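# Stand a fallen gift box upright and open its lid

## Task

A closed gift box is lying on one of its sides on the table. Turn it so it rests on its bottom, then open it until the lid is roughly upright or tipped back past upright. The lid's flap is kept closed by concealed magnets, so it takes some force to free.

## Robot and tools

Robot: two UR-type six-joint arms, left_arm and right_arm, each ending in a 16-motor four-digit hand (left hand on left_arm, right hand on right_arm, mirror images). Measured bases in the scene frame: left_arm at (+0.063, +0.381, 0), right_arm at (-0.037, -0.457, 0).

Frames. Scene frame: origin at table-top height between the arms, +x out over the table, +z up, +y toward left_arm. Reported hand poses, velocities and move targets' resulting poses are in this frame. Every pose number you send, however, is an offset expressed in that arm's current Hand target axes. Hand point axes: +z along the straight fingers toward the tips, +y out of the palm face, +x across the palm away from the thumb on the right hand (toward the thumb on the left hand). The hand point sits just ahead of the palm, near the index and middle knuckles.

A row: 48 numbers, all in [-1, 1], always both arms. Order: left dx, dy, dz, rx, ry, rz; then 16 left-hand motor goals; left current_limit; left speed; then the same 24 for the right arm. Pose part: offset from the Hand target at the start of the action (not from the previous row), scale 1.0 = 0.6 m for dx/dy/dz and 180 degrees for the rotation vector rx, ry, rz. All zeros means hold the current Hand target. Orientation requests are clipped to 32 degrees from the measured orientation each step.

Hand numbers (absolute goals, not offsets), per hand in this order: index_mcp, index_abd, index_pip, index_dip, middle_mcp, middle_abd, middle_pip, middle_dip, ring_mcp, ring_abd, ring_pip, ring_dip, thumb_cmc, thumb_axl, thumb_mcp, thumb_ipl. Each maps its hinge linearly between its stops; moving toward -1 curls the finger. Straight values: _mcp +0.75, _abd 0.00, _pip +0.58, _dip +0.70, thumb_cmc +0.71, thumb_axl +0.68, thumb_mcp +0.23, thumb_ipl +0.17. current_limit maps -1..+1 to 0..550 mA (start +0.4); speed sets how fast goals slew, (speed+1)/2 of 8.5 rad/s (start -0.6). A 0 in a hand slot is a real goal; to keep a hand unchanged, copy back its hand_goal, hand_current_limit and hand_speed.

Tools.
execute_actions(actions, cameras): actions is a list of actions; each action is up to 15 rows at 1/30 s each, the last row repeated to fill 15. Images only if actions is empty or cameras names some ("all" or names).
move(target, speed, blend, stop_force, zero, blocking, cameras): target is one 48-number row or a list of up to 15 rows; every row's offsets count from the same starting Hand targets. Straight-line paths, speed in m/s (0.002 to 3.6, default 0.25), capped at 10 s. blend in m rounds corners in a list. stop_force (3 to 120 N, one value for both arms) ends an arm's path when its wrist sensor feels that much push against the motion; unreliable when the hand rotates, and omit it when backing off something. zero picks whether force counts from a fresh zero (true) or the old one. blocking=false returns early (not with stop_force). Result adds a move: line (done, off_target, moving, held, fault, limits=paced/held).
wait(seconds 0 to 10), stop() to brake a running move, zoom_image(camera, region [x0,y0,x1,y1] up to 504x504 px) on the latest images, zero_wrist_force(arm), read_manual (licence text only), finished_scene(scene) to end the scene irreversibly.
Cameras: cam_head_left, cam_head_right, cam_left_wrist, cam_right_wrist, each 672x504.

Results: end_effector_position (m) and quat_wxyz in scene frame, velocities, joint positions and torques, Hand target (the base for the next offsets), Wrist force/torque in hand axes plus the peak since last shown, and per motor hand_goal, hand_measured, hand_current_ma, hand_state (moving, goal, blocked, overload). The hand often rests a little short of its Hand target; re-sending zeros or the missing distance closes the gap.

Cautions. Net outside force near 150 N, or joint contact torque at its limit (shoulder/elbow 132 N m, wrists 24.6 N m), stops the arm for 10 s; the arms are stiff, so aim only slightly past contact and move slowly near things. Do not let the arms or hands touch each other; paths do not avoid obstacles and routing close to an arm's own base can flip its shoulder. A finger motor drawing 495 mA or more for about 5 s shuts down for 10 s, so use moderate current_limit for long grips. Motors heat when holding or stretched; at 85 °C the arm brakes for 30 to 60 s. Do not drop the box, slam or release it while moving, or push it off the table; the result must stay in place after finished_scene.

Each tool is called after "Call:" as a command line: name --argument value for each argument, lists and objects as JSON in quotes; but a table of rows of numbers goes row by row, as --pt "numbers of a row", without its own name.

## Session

Call:
execute_actions --actions '[]'

Call:
zoom_image --camera "cam_head_left" --region '[280, 120, 460, 280]'

Call:
zoom_image --camera "cam_head_right" --region '[280, 120, 460, 280]'

Scene clock: 0.00 s.
left_arm: end_effector_position=(+0.4723, +0.4477, +0.2300) hand_goal=(+0.754, +0.000, +0.576, +0.696, +0.754, +0.000, +0.576, +0.696, +0.754, +0.000, +0.576, +0.696, +0.714, +0.678, +0.226, +0.168) hand_measured=(+0.754, +0.000, +0.576, +0.696, +0.754, +0.000, +0.576, +0.696, +0.754, +0.000, +0.576, +0.696, +0.714, +0.678, +0.226, +0.168) hand_current_ma=(+0, +0, +0, +0, +0, +0, +0, +0, +0, +0, +0, +0, +0, +0, +0, +0) hand_state=(goal, goal, goal, goal, goal, goal, goal, goal, goal, goal, goal, goal, goal, goal, goal, goal) hand_current_limit=0.40 hand_speed=-0.60 end_effector_quat_wxyz=(+0.000, +0.023, +1.000, +0.000) | right_arm: end_effector_position=(+0.3695, -0.5417, +0.2300) hand_goal=(+0.754, +0.000, +0.576, +0.696, +0.754, +0.000, +0.576, +0.696, +0.754, +0.000, +0.576, +0.696, +0.714, +0.678, +0.226, +0.168) hand_measured=(+0.754, +0.000, +0.576, +0.696, +0.754, +0.000, +0.576, +0.696, +0.754, +0.000, +0.576, +0.696, +0.714, +0.678, +0.226, +0.168) hand_current_ma=(+0, +0, +0, +0, +0, +0, +0, +0, +0, +0, +0, +0, +0, +0, +0, +0) hand_state=(goal, goal, goal, goal, goal, goal, goal, goal, goal, goal, goal, goal, goal, goal, goal, goal) hand_current_limit=0.40 hand_speed=-0.60 end_effector_quat_wxyz=(+0.000, +1.000, +0.000, +0.000)
Joint positions: left_arm=[3.458 -1.419 -2.042 -1.252 1.571 -1.255] | right_arm=[-0.316 -1.723 2.042 -1.89 -1.571 1.255]
Joint velocities: within noise
Joint torques (N m): no reading
Motor temperatures (°C): left_arm=[29 30 29 41 35 38] | right_arm=[29 29 29 33 34 37]
Wrist force (N): no reading
Wrist torque (N m): no reading
Wrist force, peak (N): no reading
Hand target: left_arm +0.4723, +0.4477, +0.2300; +0.000, +0.023, +1.000, +0.000 | right_arm +0.3695, -0.5417, +0.2300; +0.000, +1.000, +0.000, +0.000

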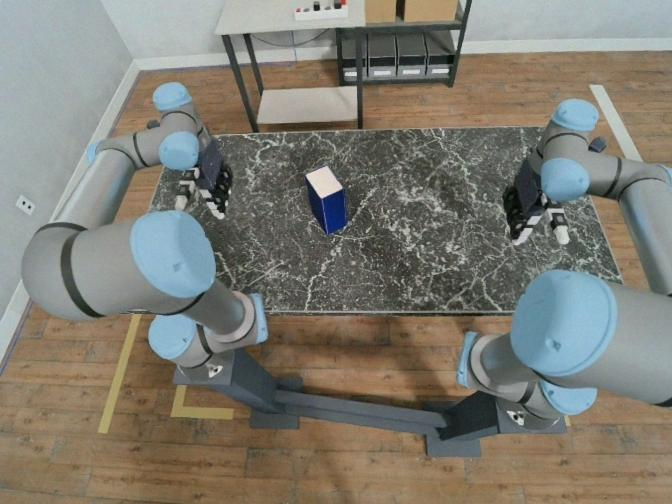

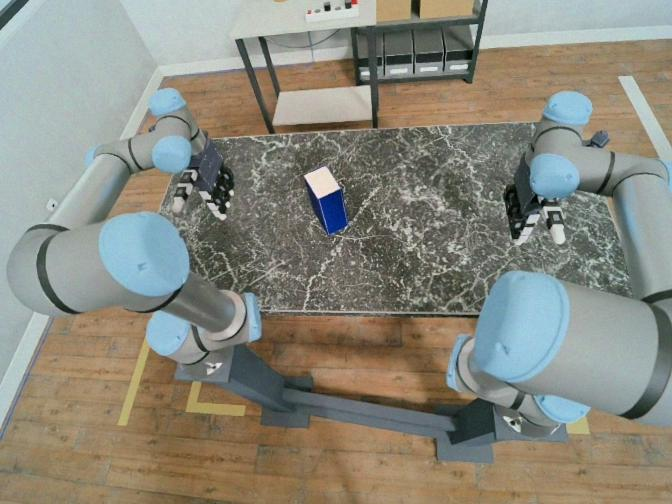

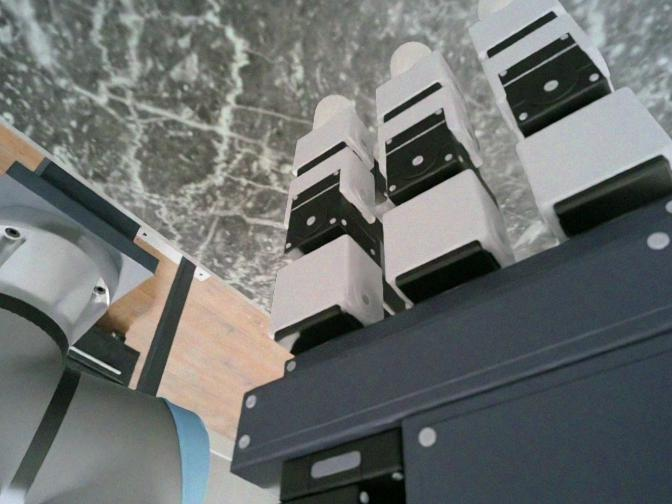

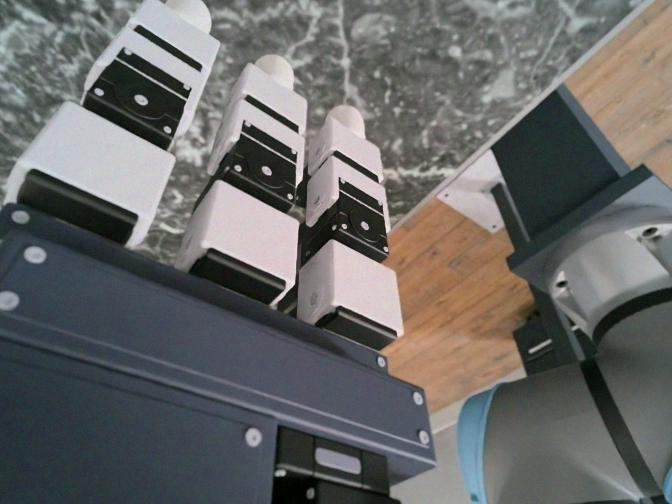

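Scaled by 2.800.

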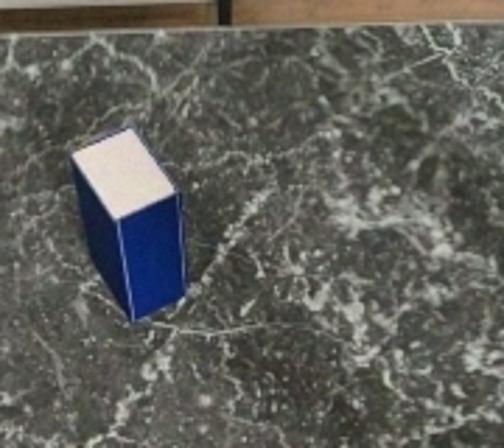

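Scaled by 2.800.

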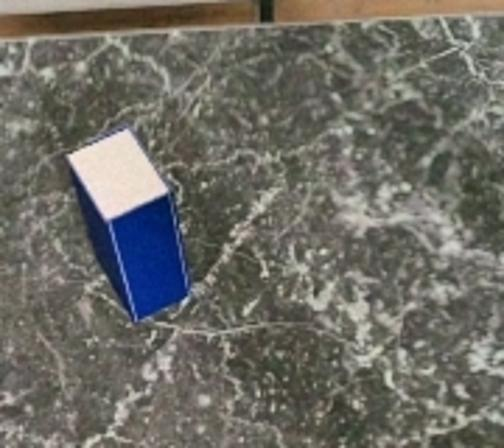

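Call:
move --target '[0.048,-0.2487,-0.083,0,0,-0.5, 0.75,0,0.285,0.551,0.75,0,0.285,0.551,0.75,0,0.285,0.551,0.714,0.678,0.226,0.168,0.4,-0.6, 0.166,-0.7195,-0.083,0,0,0.5, 0.75,0,0.285,0.551,0.75,0,0.285,0.551,0.75,0,0.285,0.551,0.714,0.678,0.226,0.168,0.4,-0.6]' --speed 0.5 --cameras '["cam_head_left","cam_left_wrist","cam_right_wrist"]'

Call:
zoom_image --camera "cam_right_wrist" --region '[370, 0, 672, 400]'

Call:
zoom_image --camera "cam_left_wrist" --region '[0, 0, 280, 400]'

Scene clock: 51.27 s.
left_arm: end_effector_position=(+0.4368, +0.3000, +0.2798) hand_goal=(+0.750, +0.000, +0.286, +0.552, +0.750, +0.000, +0.286, +0.552, +0.750, +0.000, +0.286, +0.552, +0.714, +0.678, +0.226, +0.168) hand_measured=(+0.752, +0.000, +0.290, +0.556, +0.752, +0.000, +0.290, +0.554, +0.752, +0.000, +0.290, +0.556, +0.714, +0.678, +0.224, +0.168) hand_current_ma=(+1, +0, +6, +4, +1, +0, +5, +3, +1, +0, +4, +4, +0, -1, -3, +0) hand_state=(goal, goal, goal, goal, goal, goal, goal, goal, goal, goal, goal, goal, goal, goal, goal, goal) hand_current_limit=0.40 hand_speed=-0.60 end_effector_quat_wxyz=(+0.000, +0.691, -0.723, +0.000) | right_arm: end_effector_position=(+0.4687, -0.1100, +0.2798) hand_goal=(+0.750, +0.000, +0.286, +0.552, +0.750, +0.000, +0.286, +0.552, +0.750, +0.000, +0.286, +0.552, +0.714, +0.678, +0.226, +0.168) hand_measured=(+0.750, +0.000, +0.290, +0.556, +0.750, +0.000, +0.290, +0.556, +0.750, +0.000, +0.290, +0.554, +0.714, +0.678, +0.224, +0.168) hand_current_ma=(+0, +0, +0, +0, +0, +0, +0, +0, +0, +0, +0, +0, +0, +0, +0, +0) hand_state=(goal, goal, goal, goal, goal, goal, goal, goal, goal, goal, goal, goal, goal, goal, goal, goal) hand_current_limit=0.40 hand_speed=-0.60 end_effector_quat_wxyz=(+0.000, +0.708, -0.707, +0.000)
Joint positions: left_arm=[3.343 -1.477 -1.86 -1.375 1.571 -2.94] | right_arm=[0.302 -1.157 1.265 -1.679 -1.571 3.444]
Joint torques (N m): left_arm=[-4.84 10.32 20.01 3.98 0.03 -1.36] | right_arm=[-9.13 -45.25 -20.85 -3.21 1.4 2.11]
Wrist force (N): left_arm=[0.4 0.2 -0.4] | right_arm=[-0.6 0.1 0.0]
Wrist torque (N m): left_arm=[0.07 -0.07 -0.08] | right_arm=[0.11 0.08 0.07]
Wrist force, peak (N): left_arm=[0.3 0.9 0.4] | right_arm=[-1.0 1.9 -0.2]
Hand target: left_arm +0.4368, +0.2999, +0.2798; +0.000, +0.691, -0.723, +0.000 | right_arm +0.4687, -0.1100, +0.2798; +0.000, +0.707, -0.707, +0.000
Off the commanded pose: left_arm 0.000 m, 0 deg | right_arm 0.000 m, 0 deg.
move: done
Images, in order (width x height): cam_head_left 672x504, cam_left_wrist 672x504, cam_right_wrist 672x504.

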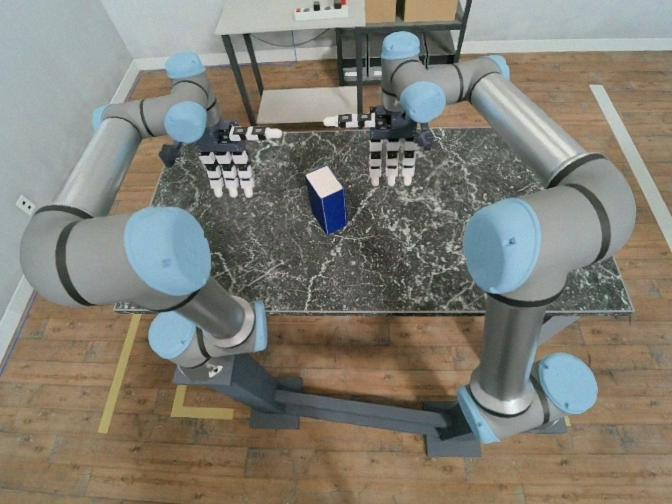

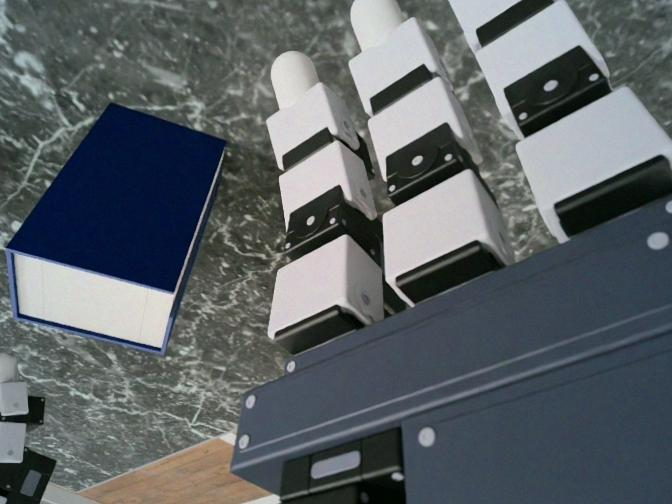

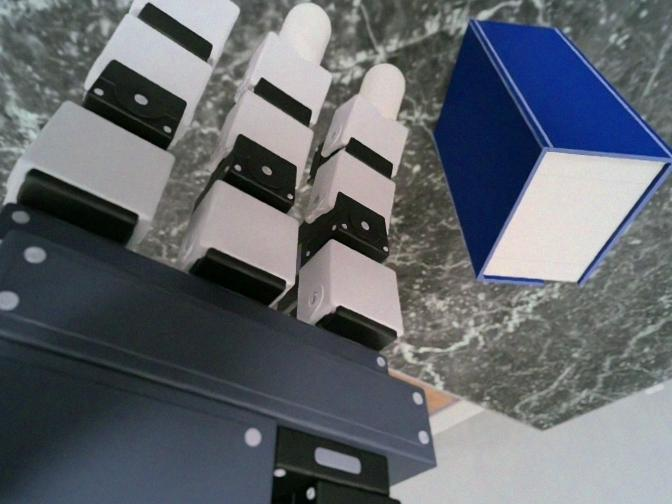

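Scaled by 1.260.

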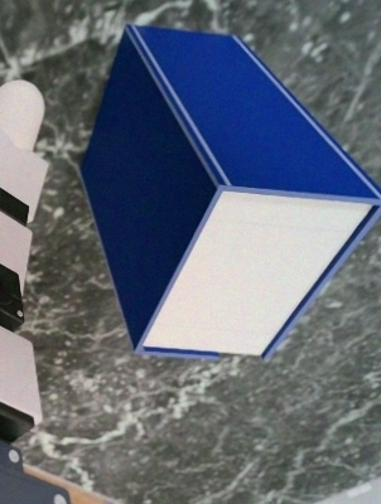

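Scaled by 1.260.

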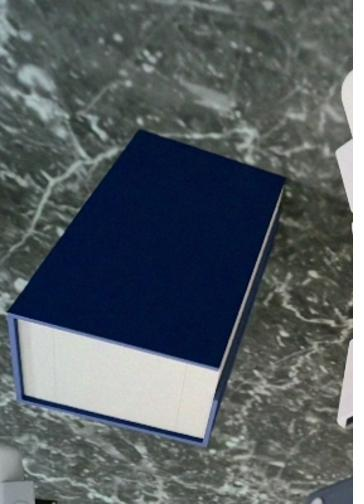

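Call:
move --pt "0.2555 0.1167 -0.033 0 0 0.816 -0.616 0 -0.299 0.261 -0.205 0 0.577 0.696 -0.616 0 -0.299 0.261 0.714 0.678 0.226 0.168 0.7 -0.5 -0.1 -0.352 -0.033 0 0 -0.1694 0.6 0 0.285 0.551 0.6 0 0.285 0.551 0.6 0 0.285 0.551 0.714 0.678 0.226 0.168 0.7 -0.6" --pt "0.5026 0.0713 0.265 0 0 0.816 -0.616 0 -0.299 0.261 -0.205 0 0.577 0.696 -0.616 0 -0.299 0.261 0.714 0.678 0.226 0.168 0.7 -0.5 -0.3205 -0.3265 0.2363 -0.1034 -0.3793 -0.1477 0.6 0 0.285 0.551 0.6 0 0.285 0.551 0.6 0 0.285 0.551 0.714 0.678 0.226 0.168 0.7 -0.6" --speed 0.4 --cameras '["all"]'

Call:
zoom_image --camera "cam_head_left" --region '[240, 110, 440, 280]'

Call:
zoom_image --camera "cam_head_right" --region '[240, 110, 440, 280]'

Scene clock: 173.17 s.
left_arm: end_effector_position=(+0.3805, +0.0006, +0.1209) hand_goal=(-0.616, +0.000, -0.298, +0.262, -0.204, +0.000, +0.578, +0.696, -0.616, +0.000, -0.298, +0.262, +0.714, +0.678, +0.226, +0.168) hand_measured=(-0.596, +0.000, -0.292, +0.264, -0.188, +0.000, +0.578, +0.694, -0.596, +0.000, -0.294, +0.264, +0.714, +0.678, +0.224, +0.168) hand_current_ma=(+44, +0, +7, +3, +35, +0, +0, -2, +42, +0, +5, +3, +0, -1, -3, +0) hand_state=(blocked, goal, goal, goal, goal, goal, goal, goal, goal, goal, goal, goal, goal, goal, goal, goal) hand_current_limit=0.70 hand_speed=-0.50 end_effector_quat_wxyz=(+0.000, +0.496, +0.868, +0.000) | right_arm: end_effector_position=(+0.6631, +0.0822, +0.1379) hand_goal=(+0.600, +0.000, +0.286, +0.552, +0.600, +0.000, +0.286, +0.552, +0.600, +0.000, +0.286, +0.552, +0.714, +0.678, +0.226, +0.168) hand_measured=(+0.602, -0.002, +0.290, +0.556, +0.602, -0.002, +0.288, +0.556, +0.602, -0.002, +0.290, +0.554, +0.714, +0.678, +0.224, +0.168) hand_current_ma=(+0, +0, +0, +0, +0, +0, +0, +0, +0, +0, +0, +0, +0, +0, +0, +0) hand_state=(goal, goal, goal, goal, goal, goal, goal, goal, goal, goal, goal, goal, goal, goal, goal, goal) hand_current_limit=0.70 hand_speed=-0.60 end_effector_quat_wxyz=(-0.348, +0.679, -0.461, -0.454)
Joint positions: left_arm=[2.403 -1.753 -2.016 -0.944 1.571 -1.316] | right_arm=[0.25 -0.086 0.035 -1.336 -0.36 2.888]
Joint torques (N m): left_arm=[7.71 23.85 11.11 1.67 1.53 2.06] | right_arm=[-7.77 -69.22 -16.92 -0.88 3.18 -2.3]
Wrist force (N): left_arm=[0.2 0.2 -0.4] | right_arm=[-1.3 0.5 2.1]
Wrist torque (N m): left_arm=[0.25 -0.04 -0.03] | right_arm=[-0.02 -0.53 -0.08]
Wrist force, peak (N): left_arm=[0.4 0.8 -0.6] | right_arm=[-0.3 0.5 2.9]
Hand target: left_arm +0.3805, +0.0006, +0.1208; +0.000, +0.496, +0.868, +0.000 | right_arm +0.6644, +0.0825, +0.1380; -0.284, +0.711, -0.406, -0.498
Off the commanded pose: left_arm 0.000 m, 0 deg | right_arm 0.001 m, 12 deg.
elbow stopped short (right arm): the move would have taken joint 3 (elbow) straighter than the controller allows.
move: off_target (right_arm)

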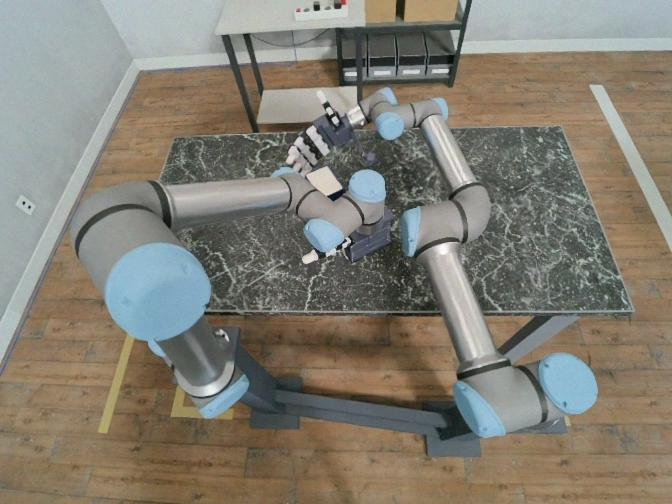

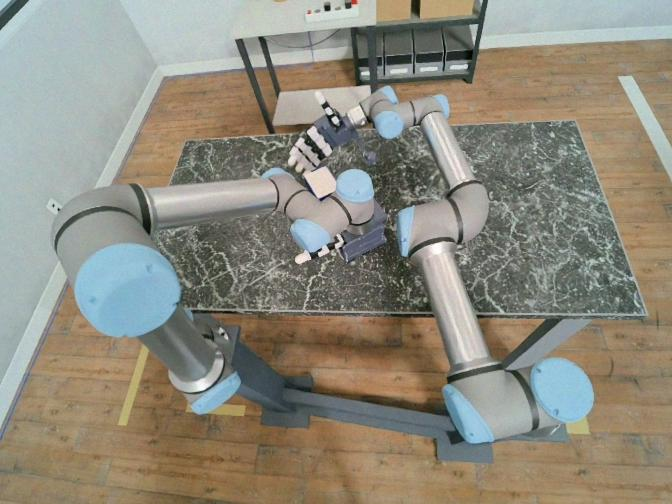

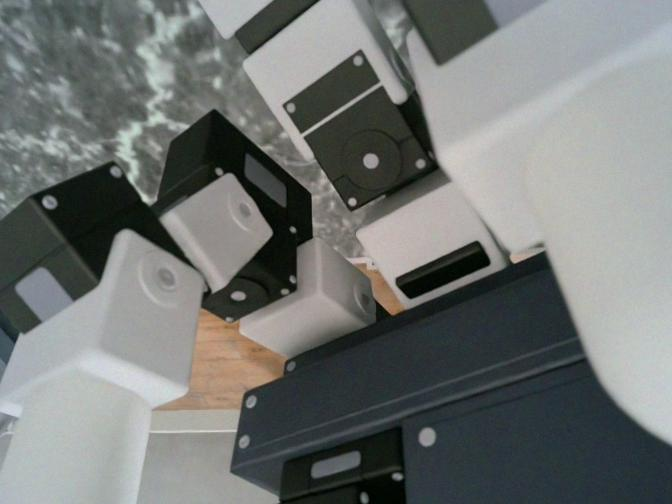

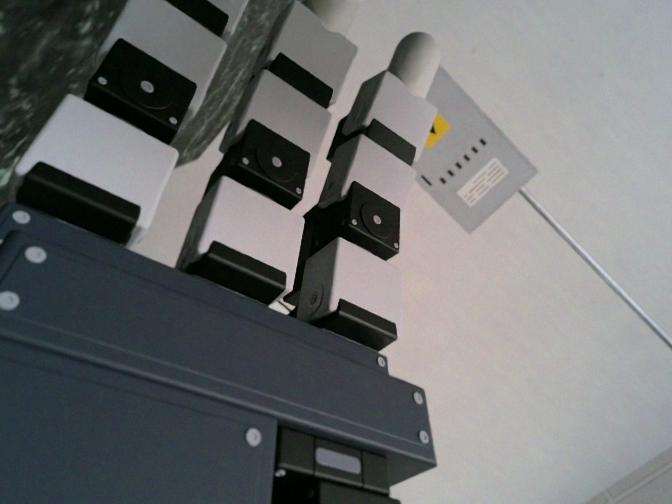

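Scaled by 2.520.

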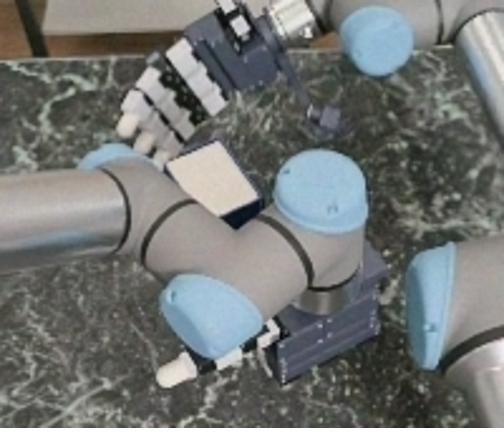

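Scaled by 2.520.

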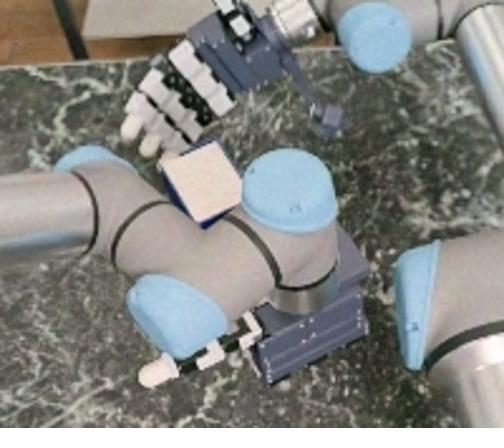

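Call:
move --pt "0 0 0 0 0 0 -0.616 0 -0.299 0.261 -0.205 0 0.577 0.696 -0.616 0 -0.299 0.261 0.714 0.678 0.226 0.168 0.7 -0.5 -0.177 0.2182 -0.3035 0 0 -0.5 0.6 0 0.285 0.551 0.6 0 0.285 0.551 0.6 0 0.285 0.551 -0.571 0.678 0.226 0.168 0.7 -0.6" --pt "0 0 0 0 0 0 -0.616 0 -0.299 0.261 -0.205 0 0.577 0.696 -0.616 0 -0.299 0.261 0.714 0.678 0.226 0.168 0.7 -0.5 -0.1543 0.5902 -0.2682 0 0 -0.98 0.6 0 0.285 0.551 0.6 0 0.285 0.551 0.6 0 0.285 0.551 -0.571 0.678 0.226 0.168 0.7 -0.6" --speed 0.5 --blend 0.03 --cameras '["cam_head_left"]'

Scene clock: 270.73 s.
left_arm: end_effector_position=(+0.3805, +0.0006, +0.1208) hand_goal=(-0.616, +0.000, -0.298, +0.262, -0.204, +0.000, +0.578, +0.696, -0.616, +0.000, -0.298, +0.262, +0.714, +0.678, +0.226, +0.168) hand_measured=(-0.596, +0.000, -0.292, +0.264, -0.188, +0.000, +0.578, +0.694, -0.596, +0.000, -0.294, +0.264, +0.714, +0.678, +0.224, +0.168) hand_current_ma=(+44, +0, +7, +3, +35, +0, +0, -2, +42, +0, +5, +3, +0, -1, -3, +0) hand_state=(blocked, goal, goal, goal, goal, goal, goal, goal, goal, goal, goal, goal, goal, goal, goal, goal) hand_current_limit=0.70 hand_speed=-0.50 end_effector_quat_wxyz=(+0.000, +0.496, +0.868, +0.000) | right_arm: end_effector_position=(+0.5619, -0.1285, +0.2935) hand_goal=(+0.600, +0.000, +0.286, +0.552, +0.600, +0.000, +0.286, +0.552, +0.600, +0.000, +0.286, +0.552, -0.570, +0.678, +0.226, +0.168) hand_measured=(+0.592, +0.000, +0.286, +0.554, +0.592, +0.000, +0.286, +0.554, +0.590, +0.000, +0.286, +0.554, -0.568, +0.678, +0.224, +0.168) hand_current_ma=(-2, +0, +0, +0, -2, +0, +0, +0, -2, +0, +0, +0, +0, +0, +0, +0) hand_state=(goal, goal, goal, goal, goal, goal, goal, goal, goal, goal, goal, goal, goal, goal, goal, goal) hand_current_limit=0.70 hand_speed=-0.60 end_effector_quat_wxyz=(-0.575, +0.723, +0.380, -0.041)
Joint positions: left_arm=[2.403 -1.753 -2.016 -0.944 1.571 -1.316] | right_arm=[0.042 -0.964 0.908 -0.571 -0.608 0.124]
Joint torques (N m): left_arm=[7.49 19.49 11.41 4.05 -0.78 2.1] | right_arm=[10.62 -54.49 -12.61 -1.83 2.55 -1.46]
Wrist force (N): left_arm=[-0.2 0.5 -0.1] | right_arm=[1.9 -2.3 -0.2]
Wrist torque (N m): left_arm=[0.25 0.02 -0.07] | right_arm=[0.36 -0.14 -0.12]
Wrist force, peak (N): left_arm=[0.0 0.2 -0.7] | right_arm=[-4.0 -11.0 -0.1]
Hand target: left_arm +0.3805, +0.0006, +0.1208; +0.000, +0.496, +0.868, +0.000 | right_arm +0.5618, -0.1284, +0.2935; -0.575, +0.723, +0.380, -0.041 (not the last commanded pose)
Off the commanded pose: left_arm 0.000 m, 0 deg | right_arm 0.159 m, 62 deg.
move: held (right_arm; a check stopped the path); path passed 1 of 2 targets; limits=held
pose unreachable (right arm): on one or more control steps of this call, first in action 0 (counted from 0), this arm could not follow its commanded pose, so it was not sent that pose on those steps. It may still have moved: this result reports where it is.
cause: moving toward the commanded pose would bring a part of the arm too close to another arm (a part of this arm just beyond joint 6 (wrist 3) and a part of the left arm just beyond its joint 6 (wrist 3), 10 mm apart when this arm was first held).
Images, in order (width x height): cam_head_left 672x504.

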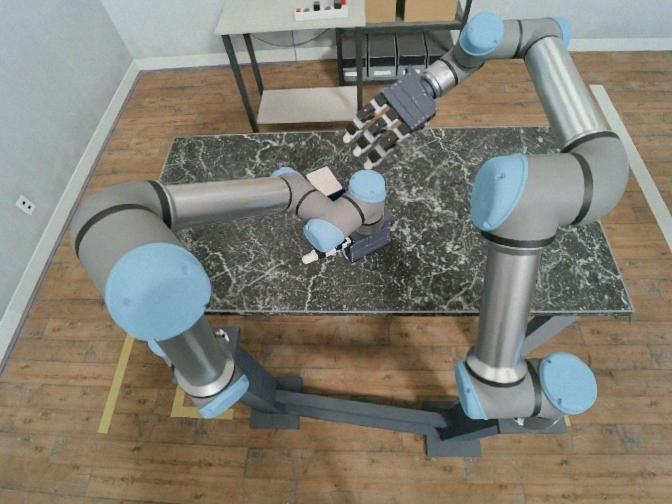

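Call:
move --pt "0.2378 0.1197 -0.398 0 0 -0.45 -0.616 0 -0.299 0.261 -0.205 0 0.577 0.696 -0.616 0 -0.299 0.261 0.714 0.678 0.226 0.168 0.7 -0.5 0 0 0 0 0 0 0.6 0 0.285 0.551 0.6 0 0.285 0.551 0.6 0 0.285 0.551 -0.571 0.678 0.226 0.168 0.7 -0.6" --pt "0.1415 0.5465 -0.365 0 0 -0.98 -0.616 0 -0.299 0.261 -0.205 0 0.577 0.696 -0.616 0 -0.299 0.261 0.714 0.678 0.226 0.168 0.7 -0.5 0 0 0 0 0 0 0.6 0 0.285 0.551 0.6 0 0.285 0.551 0.6 0 0.285 0.551 -0.571 0.678 0.226 0.168 0.7 -0.6" --speed 0.5 --blend 0.03 --cameras '["cam_head_left"]'

Scene clock: 296.07 s.
left_arm: end_effector_position=(+0.6197, +0.2404, +0.3398) hand_goal=(-0.616, +0.000, -0.298, +0.262, -0.204, +0.000, +0.578, +0.696, -0.616, +0.000, -0.298, +0.262, +0.714, +0.678, +0.226, +0.168) hand_measured=(-0.596, +0.000, -0.292, +0.264, -0.188, +0.000, +0.578, +0.694, -0.598, +0.000, -0.294, +0.264, +0.714, +0.678, +0.224, +0.168) hand_current_ma=(+41, +0, +7, +3, +31, +0, +0, -2, +39, +0, +5, +3, +0, -1, -4, +0) hand_state=(goal, goal, goal, goal, goal, goal, goal, goal, goal, goal, goal, goal, goal, goal, goal, goal) hand_current_limit=0.70 hand_speed=-0.50 end_effector_quat_wxyz=(+0.000, +0.852, -0.523, +0.000) | right_arm: end_effector_position=(+0.5618, -0.1284, +0.2935) hand_goal=(+0.600, +0.000, +0.286, +0.552, +0.600, +0.000, +0.286, +0.552, +0.600, +0.000, +0.286, +0.552, -0.570, +0.678, +0.226, +0.168) hand_measured=(+0.592, +0.000, +0.286, +0.554, +0.592, +0.000, +0.286, +0.554, +0.590, +0.000, +0.286, +0.554, -0.568, +0.678, +0.224, +0.168) hand_current_ma=(-2, +0, +0, +0, -2, +0, +0, +0, -2, +0, +0, +0, +0, +0, +0, +0) hand_state=(goal, goal, goal, goal, goal, goal, goal, goal, goal, goal, goal, goal, goal, goal, goal, goal) hand_current_limit=0.70 hand_speed=-0.60 end_effector_quat_wxyz=(-0.575, +0.723, +0.380, -0.041)
Joint positions: left_arm=[3.27 -1.862 -1.281 -1.57 1.571 -3.529] | right_arm=[0.042 -0.964 0.909 -0.571 -0.608 0.124]
Joint torques (N m): left_arm=[-8.89 40.93 16.97 4.02 1.6 -1.39] | right_arm=[11.16 -54.61 -12.24 -1.71 2.51 -2.14]
Wrist force (N): left_arm=[0.6 0.2 0.4] | right_arm=[1.9 -2.5 -0.1]
Wrist torque (N m): left_arm=[0.19 -0.07 -0.07] | right_arm=[0.34 -0.14 -0.11]
Wrist force, peak (N): left_arm=[1.1 1.0 -1.4] | right_arm=[2.1 -2.6 0.0]
Hand target: left_arm +0.6198, +0.2403, +0.3398; +0.000, +0.852, -0.523, +0.000 | right_arm +0.5618, -0.1284, +0.2935; -0.575, +0.723, +0.380, -0.041
Off the commanded pose: left_arm 0.000 m, 0 deg | right_arm 0.000 m, 0 deg.
move: done
Images, in order (width x height): cam_head_left 672x504.

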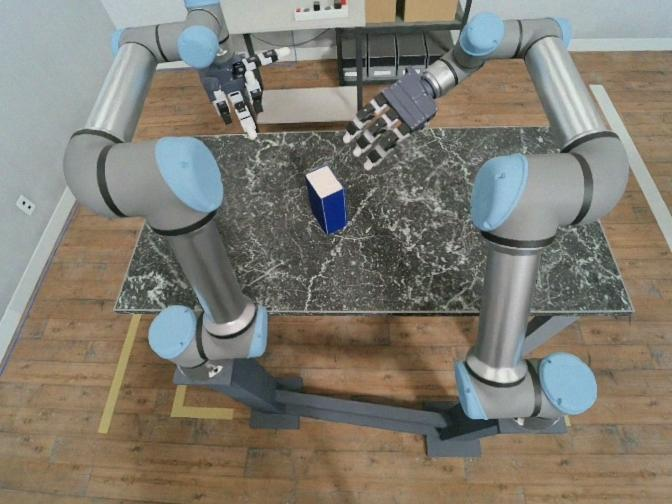

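Call:
move --pt "0 0 0 0 0 0 -0.616 0 -0.299 0.261 -0.205 0 0.577 0.696 -0.616 0 -0.299 0.261 0.714 0.678 0.226 0.168 0.7 -0.5 -0.2665 -0.0932 -0.0033 0 0 -0.364 0.6 0 0.285 0.551 0.6 0 0.285 0.551 0.6 0 0.285 0.551 -0.571 0.678 0.226 0.168 0.7 -0.6" --pt "0.2215 0.0438 0.3647 0 0 -0.02 -0.616 0 -0.299 0.261 -0.205 0 0.577 0.696 -0.616 0 -0.299 0.261 0.714 0.678 0.226 0.168 0.7 -0.5 -0.2622 0.1515 0.2905 0 0 -0.364 0.6 0 0.285 0.551 0.6 0 0.285 0.551 0.6 0 0.285 0.551 -0.571 0.678 0.226 0.168 0.7 -0.6" --speed 0.4 --blend 0.03 --cameras '["cam_head_left","cam_head_right"]'

Call:
zoom_image --camera "cam_head_left" --region '[250, 110, 450, 280]'

Call:
zoom_image --camera "cam_head_right" --region '[250, 110, 450, 280]'

Scene clock: 327.97 s.
left_arm: end_effector_position=(+0.6565, +0.1100, +0.1211) hand_goal=(-0.616, +0.000, -0.298, +0.262, -0.204, +0.000, +0.578, +0.696, -0.616, +0.000, -0.298, +0.262, +0.714, +0.678, +0.226, +0.168) hand_measured=(-0.598, +0.000, -0.294, +0.264, -0.188, +0.000, +0.578, +0.694, -0.600, +0.000, -0.294, +0.264, +0.714, +0.678, +0.224, +0.168) hand_current_ma=(+36, +0, +6, +3, +30, +0, +0, -2, +35, +0, +5, +3, +0, -1, -5, +0) hand_state=(goal, goal, goal, goal, goal, goal, goal, goal, goal, goal, goal, goal, goal, goal, goal, goal) hand_current_limit=0.70 hand_speed=-0.50 end_effector_quat_wxyz=(+0.000, +0.868, -0.496, +0.000) | right_arm: end_effector_position=(+0.4094, -0.0875, +0.0973) hand_goal=(+0.600, +0.000, +0.286, +0.552, +0.600, +0.000, +0.286, +0.552, +0.600, +0.000, +0.286, +0.552, -0.570, +0.678, +0.226, +0.168) hand_measured=(+0.598, +0.002, +0.286, +0.554, +0.598, +0.002, +0.286, +0.554, +0.598, +0.002, +0.286, +0.554, -0.564, +0.678, +0.224, +0.168) hand_current_ma=(+0, +0, +0, +0, +0, +0, +0, +0, +0, +0, +0, +0, +1, +0, +0, +0) hand_state=(goal, goal, goal, goal, goal, goal, goal, goal, goal, goal, goal, goal, goal, goal, goal, goal) hand_current_limit=0.70 hand_speed=-0.60 end_effector_quat_wxyz=(-0.506, +0.402, +0.711, +0.276) end_effector_velocity=(+0.001, +0.000, +0.000) end_effector_angular_velocity=(+0.000, -0.004, +0.000)
Joint positions: left_arm=[3.074 -2.124 -1.475 -1.113 1.571 -3.787] | right_arm=[0.029 -1.195 1.989 -1.41 -0.618 -1.032]
Joint velocities: left_arm=[within noise] | right_arm=[0 0 0 -0.005 0 0.001]
Joint torques (N m): left_arm=[1.22 36.37 12.58 4.1 1.21 -0.11] | right_arm=[-0.63 -22.7 -23.21 -1.84 0.91 -1.66]
Wrist force (N): left_arm=[-0.1 0.1 0.1] | right_arm=[3.0 -1.4 -0.5]
Wrist torque (N m): left_arm=[0.19 -0.01 -0.10] | right_arm=[0.01 0.04 0.43]
Wrist force, peak (N): left_arm=[0.9 1.1 2.7] | right_arm=[3.6 -3.4 -2.0]
Hand target: left_arm +0.6565, +0.1099, +0.1210; +0.000, +0.868, -0.496, +0.000 | right_arm +0.4095, -0.0874, +0.0973; -0.506, +0.402, +0.711, +0.276
Off the commanded pose: left_arm 0.000 m, 0 deg | right_arm 0.000 m, 0 deg.
move: done
Images, in order (width x height): cam_head_left 672x504, cam_head_right 672x504.

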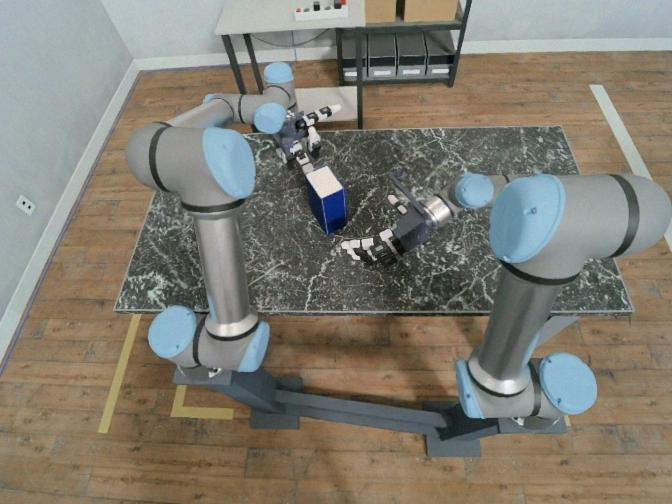

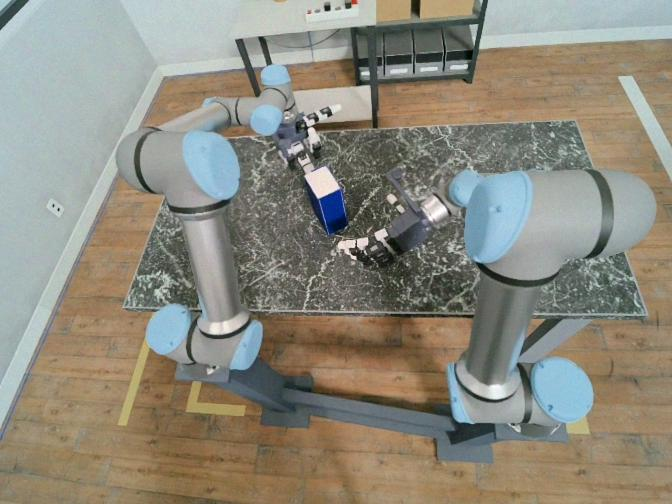

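Scaled by 2.520.

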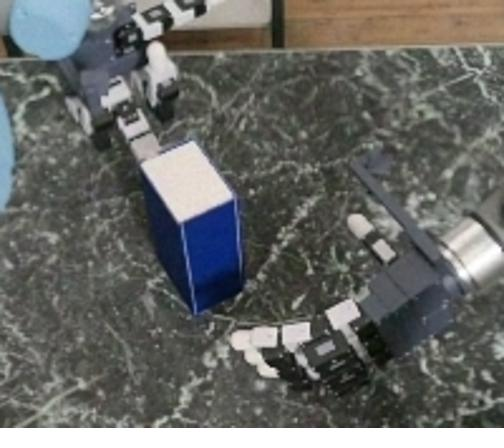

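Scaled by 2.520.

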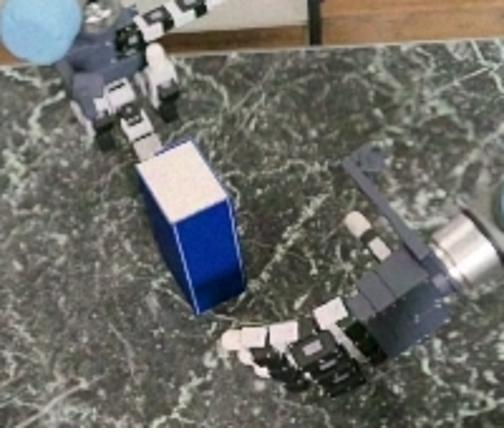

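Call:
move --pt "0 0.0617 0 0 0 0 -0.616 0 -0.299 0.261 -0.205 0 0.577 0.696 -0.616 0 -0.299 0.261 0.714 0.678 0.226 0.168 0.7 -0.5 -0.004 0.1232 0.002 0 0 0 0.6 0 0.285 0.551 0.6 0 0.285 0.551 0.6 0 0.285 0.551 -0.571 0.678 0.226 0.168 0.7 -0.93" --pt "0 0.0617 0 0 0 0 -0.616 0 -0.299 0.261 -0.205 0 0.577 0.696 -0.616 0 -0.299 0.261 0.714 0.678 0.226 0.168 0.7 -0.5 -0.004 0.1232 0.002 0 0 0 0.2 0 0.285 0.551 0.2 0 0.285 0.551 0.2 0 0.285 0.551 -0.571 0.678 0.226 0.168 0.7 -0.93" --speed 0.1 --cameras '["cam_head_left","cam_head_right","cam_left_wrist"]'

Call:
zoom_image --camera "cam_head_left" --region '[260, 130, 420, 270]'

Call:
zoom_image --camera "cam_head_right" --region '[260, 130, 420, 270]'

Scene clock: 352.53 s.
left_arm: end_effector_position=(+0.6247, +0.0911, +0.1210) hand_goal=(-0.616, +0.000, -0.298, +0.262, -0.204, +0.000, +0.578, +0.696, -0.616, +0.000, -0.298, +0.262, +0.714, +0.678, +0.226, +0.168) hand_measured=(-0.598, +0.000, -0.294, +0.264, -0.188, +0.000, +0.578, +0.694, -0.600, +0.000, -0.294, +0.264, +0.714, +0.678, +0.224, +0.168) hand_current_ma=(+36, +0, +6, +3, +30, +0, +0, -2, +35, +0, +5, +3, +0, -1, -5, +0) hand_state=(goal, goal, goal, goal, goal, goal, goal, goal, goal, goal, goal, goal, goal, goal, goal, goal) hand_current_limit=0.70 hand_speed=-0.50 end_effector_quat_wxyz=(+0.000, +0.868, -0.496, +0.000) | right_arm: end_effector_position=(+0.4722, -0.0485, +0.0936) hand_goal=(+0.200, +0.000, +0.286, +0.552, +0.200, +0.000, +0.286, +0.552, +0.200, +0.000, +0.286, +0.552, -0.570, +0.678, +0.226, +0.168) hand_measured=(+0.206, +0.002, +0.286, +0.554, +0.206, +0.002, +0.286, +0.554, +0.208, +0.002, +0.286, +0.554, -0.564, +0.678, +0.224, +0.168) hand_current_ma=(+1, +0, +0, +0, +1, +0, +0, +0, +1, +0, +0, +0, +1, +0, +0, +0) hand_state=(goal, goal, goal, goal, goal, goal, goal, goal, goal, goal, goal, goal, goal, goal, goal, goal) hand_current_limit=0.70 hand_speed=-0.93 end_effector_quat_wxyz=(-0.506, +0.402, +0.711, +0.276)
Joint positions: left_arm=[3.04 -2.073 -1.558 -1.081 1.571 -3.822] | right_arm=[0.096 -1.058 1.79 -1.408 -0.565 -0.96]
Joint torques (N m): left_arm=[7.46 34.44 24.41 0.47 0.98 1.97] | right_arm=[-9.56 -44.34 -25.8 -2.15 -0.52 -2.61]
Wrist force (N): left_arm=[0.0 0.2 0.3] | right_arm=[2.3 -1.2 -0.6]
Wrist torque (N m): left_arm=[0.19 -0.02 0.01] | right_arm=[0.07 0.19 0.36]
Wrist force, peak (N): left_arm=[-0.8 -0.1 0.3] | right_arm=[3.0 -2.4 -0.3]
Hand target: left_arm +0.6247, +0.0911, +0.1210; +0.000, +0.868, -0.496, +0.000 | right_arm +0.4722, -0.0485, +0.0936; -0.506, +0.402, +0.711, +0.276
Off the commanded pose: left_arm 0.000 m, 0 deg | right_arm 0.000 m, 0 deg.
move: done
Images, in order (width x height): cam_head_left 672x504, cam_head_right 672x504, cam_left_wrist 672x504.

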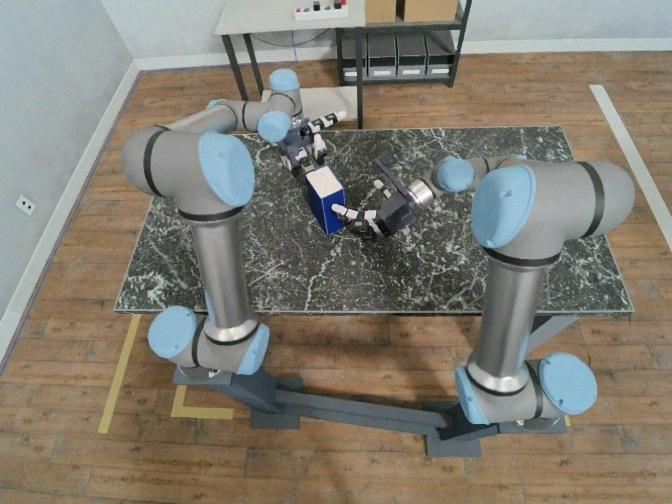

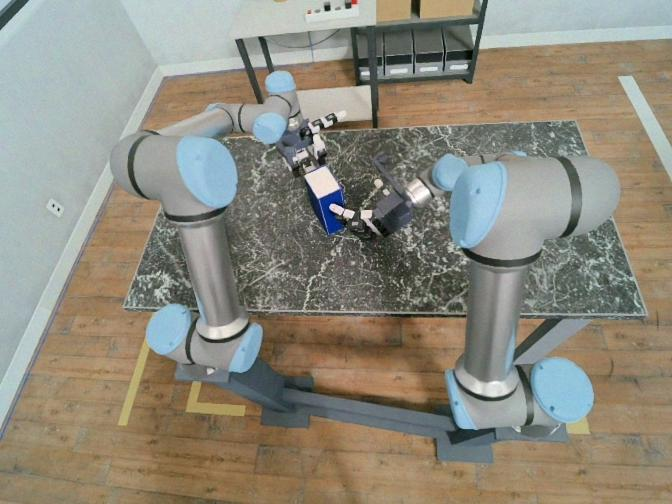

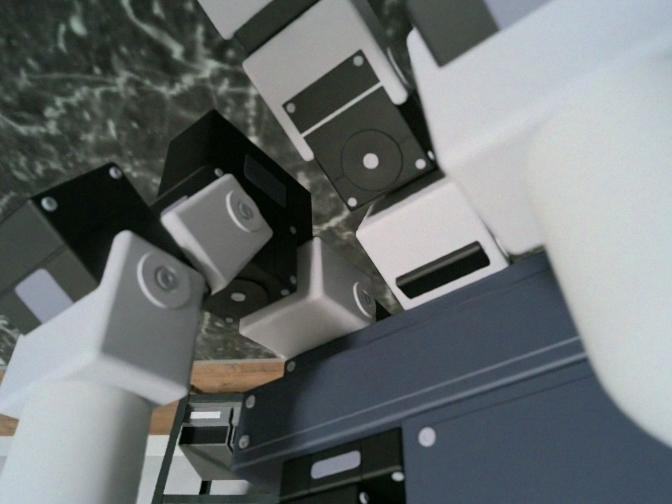

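Scaled by 3.150.

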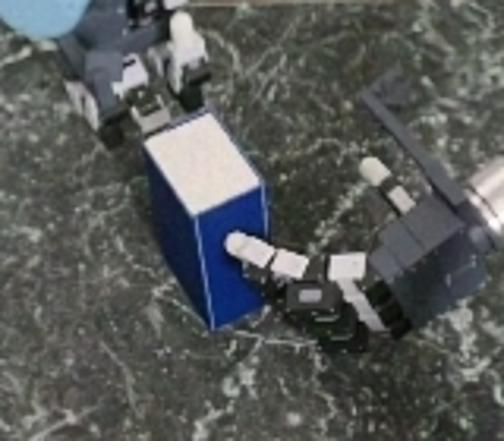

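Scaled by 3.150.

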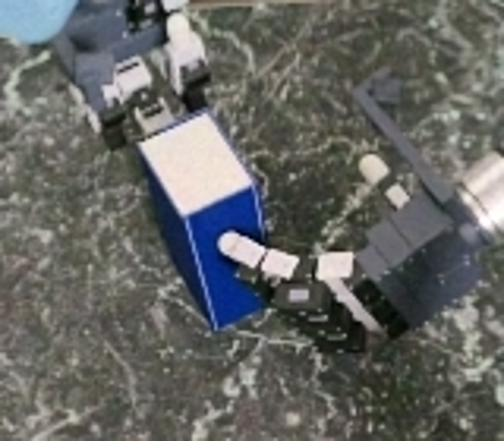

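Call:
move --target '[0,0,0,0,0,0, -0.616,0,-0.299,0.261,-0.205,0,0.577,0.696,-0.616,0,-0.299,0.261,0.714,0.678,0.226,0.168,0.7,-0.5, 0,0.05,0,0,0,0, 0.2,0,0.285,0.551,0.2,0,0.285,0.551,0.2,0,0.285,0.551,-0.571,0.678,0.226,0.168,0.7,-0.93]' --speed 0.02 --stop_force 4 --cameras '["cam_head_left","cam_head_right"]'

Call:
zoom_image --camera "cam_head_left" --region '[260, 130, 420, 270]'

Call:
zoom_image --camera "cam_head_right" --region '[260, 130, 420, 270]'

Scene clock: 371.00 s.
left_arm: end_effector_position=(+0.6247, +0.0912, +0.1210) hand_goal=(-0.616, +0.000, -0.298, +0.262, -0.204, +0.000, +0.578, +0.696, -0.616, +0.000, -0.298, +0.262, +0.714, +0.678, +0.226, +0.168) hand_measured=(-0.598, +0.000, -0.294, +0.264, -0.188, +0.000, +0.578, +0.694, -0.600, +0.000, -0.294, +0.264, +0.714, +0.678, +0.224, +0.168) hand_current_ma=(+36, +0, +6, +3, +30, +0, +0, -2, +35, +0, +5, +3, +0, -1, -5, +0) hand_state=(goal, goal, goal, goal, goal, goal, goal, goal, goal, goal, goal, goal, goal, goal, goal, goal) hand_current_limit=0.70 hand_speed=-0.50 end_effector_quat_wxyz=(+0.000, +0.868, -0.496, +0.000) | right_arm: end_effector_position=(+0.4789, -0.0444, +0.0935) hand_goal=(+0.200, +0.000, +0.286, +0.552, +0.200, +0.000, +0.286, +0.552, +0.200, +0.000, +0.286, +0.552, -0.570, +0.678, +0.226, +0.168) hand_measured=(+0.206, +0.002, +0.288, +0.554, +0.208, +0.000, +0.286, +0.554, +0.210, +0.000, +0.286, +0.554, -0.564, +0.678, +0.224, +0.168) hand_current_ma=(+1, +0, +0, +0, +2, +0, +0, +0, +3, +0, +0, +0, +1, +0, +0, +0) hand_state=(goal, goal, goal, goal, goal, goal, goal, goal, goal, goal, goal, goal, goal, goal, goal, goal) hand_current_limit=0.70 hand_speed=-0.93 end_effector_quat_wxyz=(-0.506, +0.402, +0.711, +0.276)
Joint positions: left_arm=[3.04 -2.073 -1.558 -1.081 1.571 -3.822] | right_arm=[0.102 -1.044 1.767 -1.405 -0.56 -0.953]
Joint torques (N m): left_arm=[-3.68 34.38 16.36 0.49 0.29 1.89] | right_arm=[-10.08 -47.04 -17.6 -2.22 -0.45 -2.57]
Wrist force (N): left_arm=[-0.2 -1.0 0.0] | right_arm=[2.5 -1.4 -0.6]
Wrist torque (N m): left_arm=[0.18 0.02 -0.01] | right_arm=[0.08 0.16 0.36]
Wrist force, peak (N): left_arm=[-0.4 -5.0 -1.0] | right_arm=[3.9 -6.3 -1.6]
Hand target: left_arm +0.6247, +0.0911, +0.1210; +0.000, +0.868, -0.496, +0.000 | right_arm +0.4789, -0.0444, +0.0935; -0.506, +0.402, +0.711, +0.276 (not the last commanded pose)
Off the commanded pose: left_arm 0.000 m, 0 deg | right_arm 0.022 m, 0 deg.
move: contact (right_arm)
Images, in order (width x height): cam_head_left 672x504, cam_head_right 672x504.

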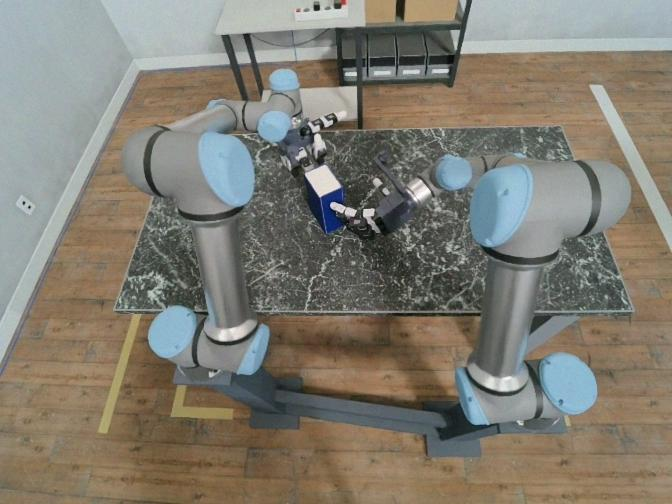

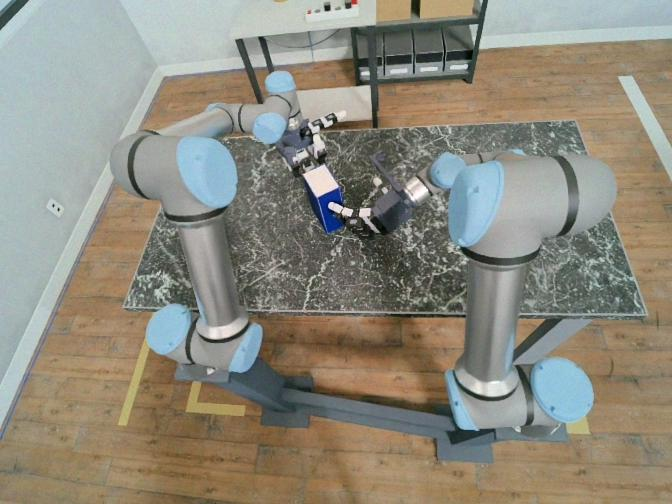

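Scaled by 3.150.

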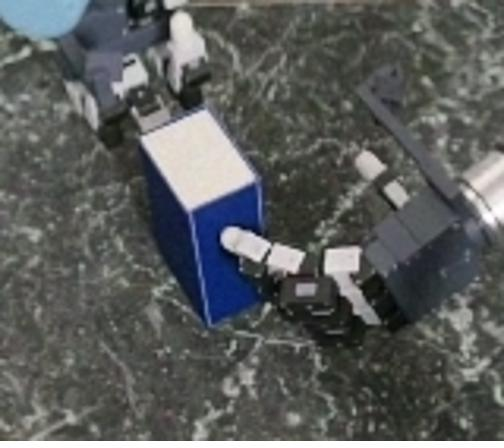

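Scaled by 3.150.

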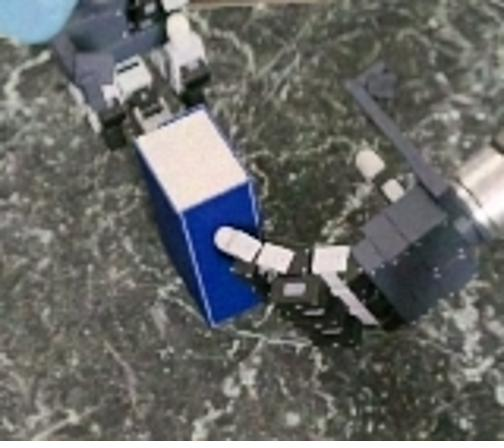

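Call:
move --pt "0 0 0 0 0 0 -0.616 0 -0.299 0.261 -0.3 0 0.54 0.67 -0.616 0 -0.299 0.261 0.714 0.678 0.226 0.168 0.75 -0.96 0 0 0 0 0 0 0.14 0 0.26 0.53 0.14 0 0.26 0.53 0.14 0 0.26 0.53 -0.571 0.678 0.226 0.168 0.75 -0.96" --pt "0 0 -0.025 0 0 0 -0.616 0 -0.299 0.261 -0.3 0 0.54 0.67 -0.616 0 -0.299 0.261 0.714 0.678 0.226 0.168 0.75 -0.96 0.0235 0 -0.0086 0 0 0 0.14 0 0.26 0.53 0.14 0 0.26 0.53 0.14 0 0.26 0.53 -0.571 0.678 0.226 0.168 0.75 -0.96" --speed 0.03 --cameras '["cam_head_left","cam_head_right"]'

Call:
zoom_image --camera "cam_head_left" --region '[260, 130, 420, 270]'

Call:
zoom_image --camera "cam_head_right" --region '[260, 130, 420, 270]'

Scene clock: 403.53 s.
left_arm: end_effector_position=(+0.6247, +0.0911, +0.1362) hand_goal=(-0.616, +0.000, -0.298, +0.262, -0.300, +0.000, +0.540, +0.670, -0.616, +0.000, -0.298, +0.262, +0.714, +0.678, +0.226, +0.168) hand_measured=(-0.598, +0.000, -0.294, +0.264, -0.190, -0.012, +0.586, +0.688, -0.600, +0.000, -0.294, +0.264, +0.714, +0.678, +0.224, +0.168) hand_current_ma=(+36, +0, +6, +3, +412, -17, +119, +38, +35, +0, +5, +3, +0, -1, -5, +0) hand_state=(goal, goal, goal, goal, blocked, goal, blocked, goal, goal, goal, goal, goal, goal, goal, goal, goal) hand_current_limit=0.75 hand_speed=-0.96 end_effector_quat_wxyz=(+0.000, +0.868, -0.496, +0.000) end_effector_velocity=(+0.001, +0.000, -0.001) end_effector_angular_velocity=(+0.000, -0.004, +0.000) | right_arm: end_effector_position=(+0.4792, -0.0444, +0.1087) hand_goal=(+0.140, +0.000, +0.260, +0.530, +0.140, +0.000, +0.260, +0.530, +0.140, +0.000, +0.260, +0.530, -0.570, +0.678, +0.226, +0.168) hand_measured=(+0.194, +0.010, +0.280, +0.538, +0.196, +0.010, +0.278, +0.542, +0.202, +0.010, +0.278, +0.538, -0.564, +0.678, +0.224, +0.168) hand_current_ma=(+59, +2, +8, +2, +65, +2, +7, +3, +76, +2, +7, +1, +1, +0, +0, +0) hand_state=(blocked, goal, goal, goal, blocked, goal, goal, goal, blocked, goal, goal, goal, goal, goal, goal, goal) hand_current_limit=0.75 hand_speed=-0.96 end_effector_quat_wxyz=(-0.506, +0.402, +0.711, +0.276) end_effector_velocity=(+0.001, +0.000, -0.001) end_effector_angular_velocity=(+0.001, -0.004, +0.001)
Joint positions: left_arm=[3.04 -2.057 -1.541 -1.115 1.571 -3.822] | right_arm=[0.102 -1.067 1.756 -1.371 -0.561 -0.953]
Joint velocities: left_arm=[0 -0.001 0 0.006 0 0] | right_arm=[0 0.003 0 -0.006 0 -0.001]
Joint torques (N m): left_arm=[-8.31 33.66 11.36 3.05 -0.84 1.64] | right_arm=[-10.28 -30.4 -17.7 -3.2 3.39 -1.22]
Wrist force (N): left_arm=[-0.7 -7.4 0.9] | right_arm=[1.2 -8.0 -0.4]
Wrist torque (N m): left_arm=[0.28 -0.02 0.21] | right_arm=[0.32 0.01 0.35]
Wrist force, peak (N): left_arm=[-1.2 -7.5 1.2] | right_arm=[1.4 -8.5 -0.6]
Hand target: left_arm +0.6247, +0.0911, +0.1360; +0.000, +0.868, -0.496, +0.000 | right_arm +0.4792, -0.0444, +0.1085; -0.506, +0.402, +0.711, +0.276
Off the commanded pose: left_arm 0.000 m, 0 deg | right_arm 0.000 m, 0 deg.
move: done
Images, in order (width x height): cam_head_left 672x504, cam_head_right 672x504.

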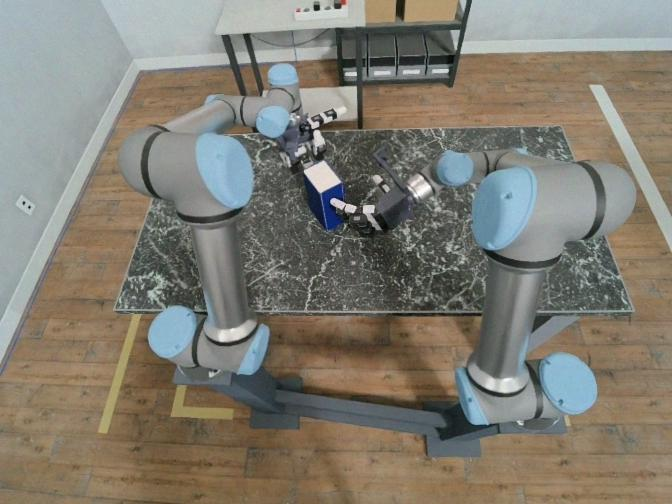

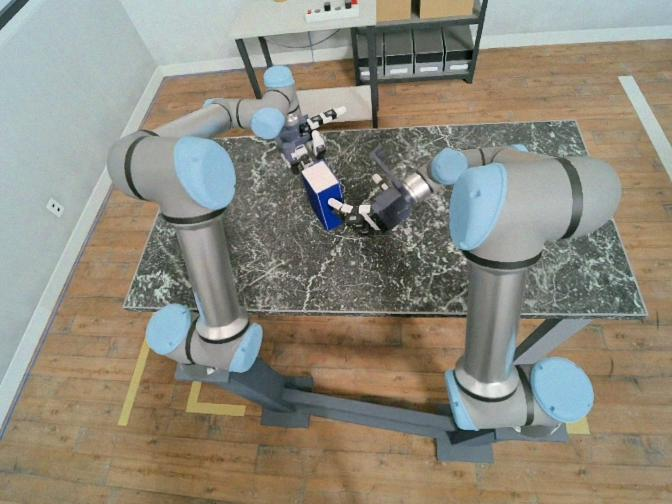

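Scaled by 3.150.

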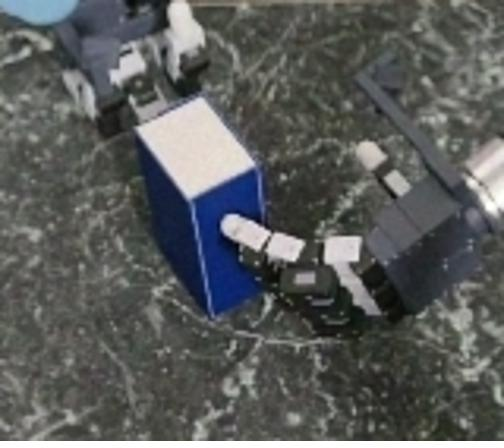

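Scaled by 3.150.

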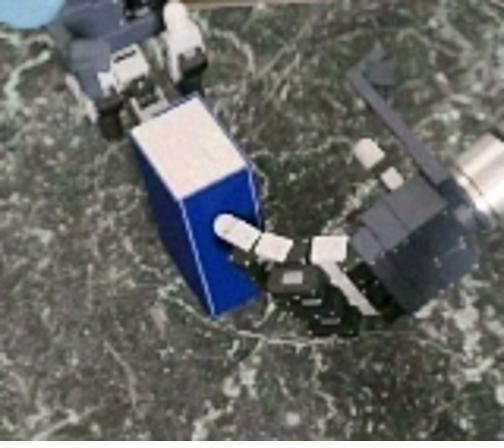

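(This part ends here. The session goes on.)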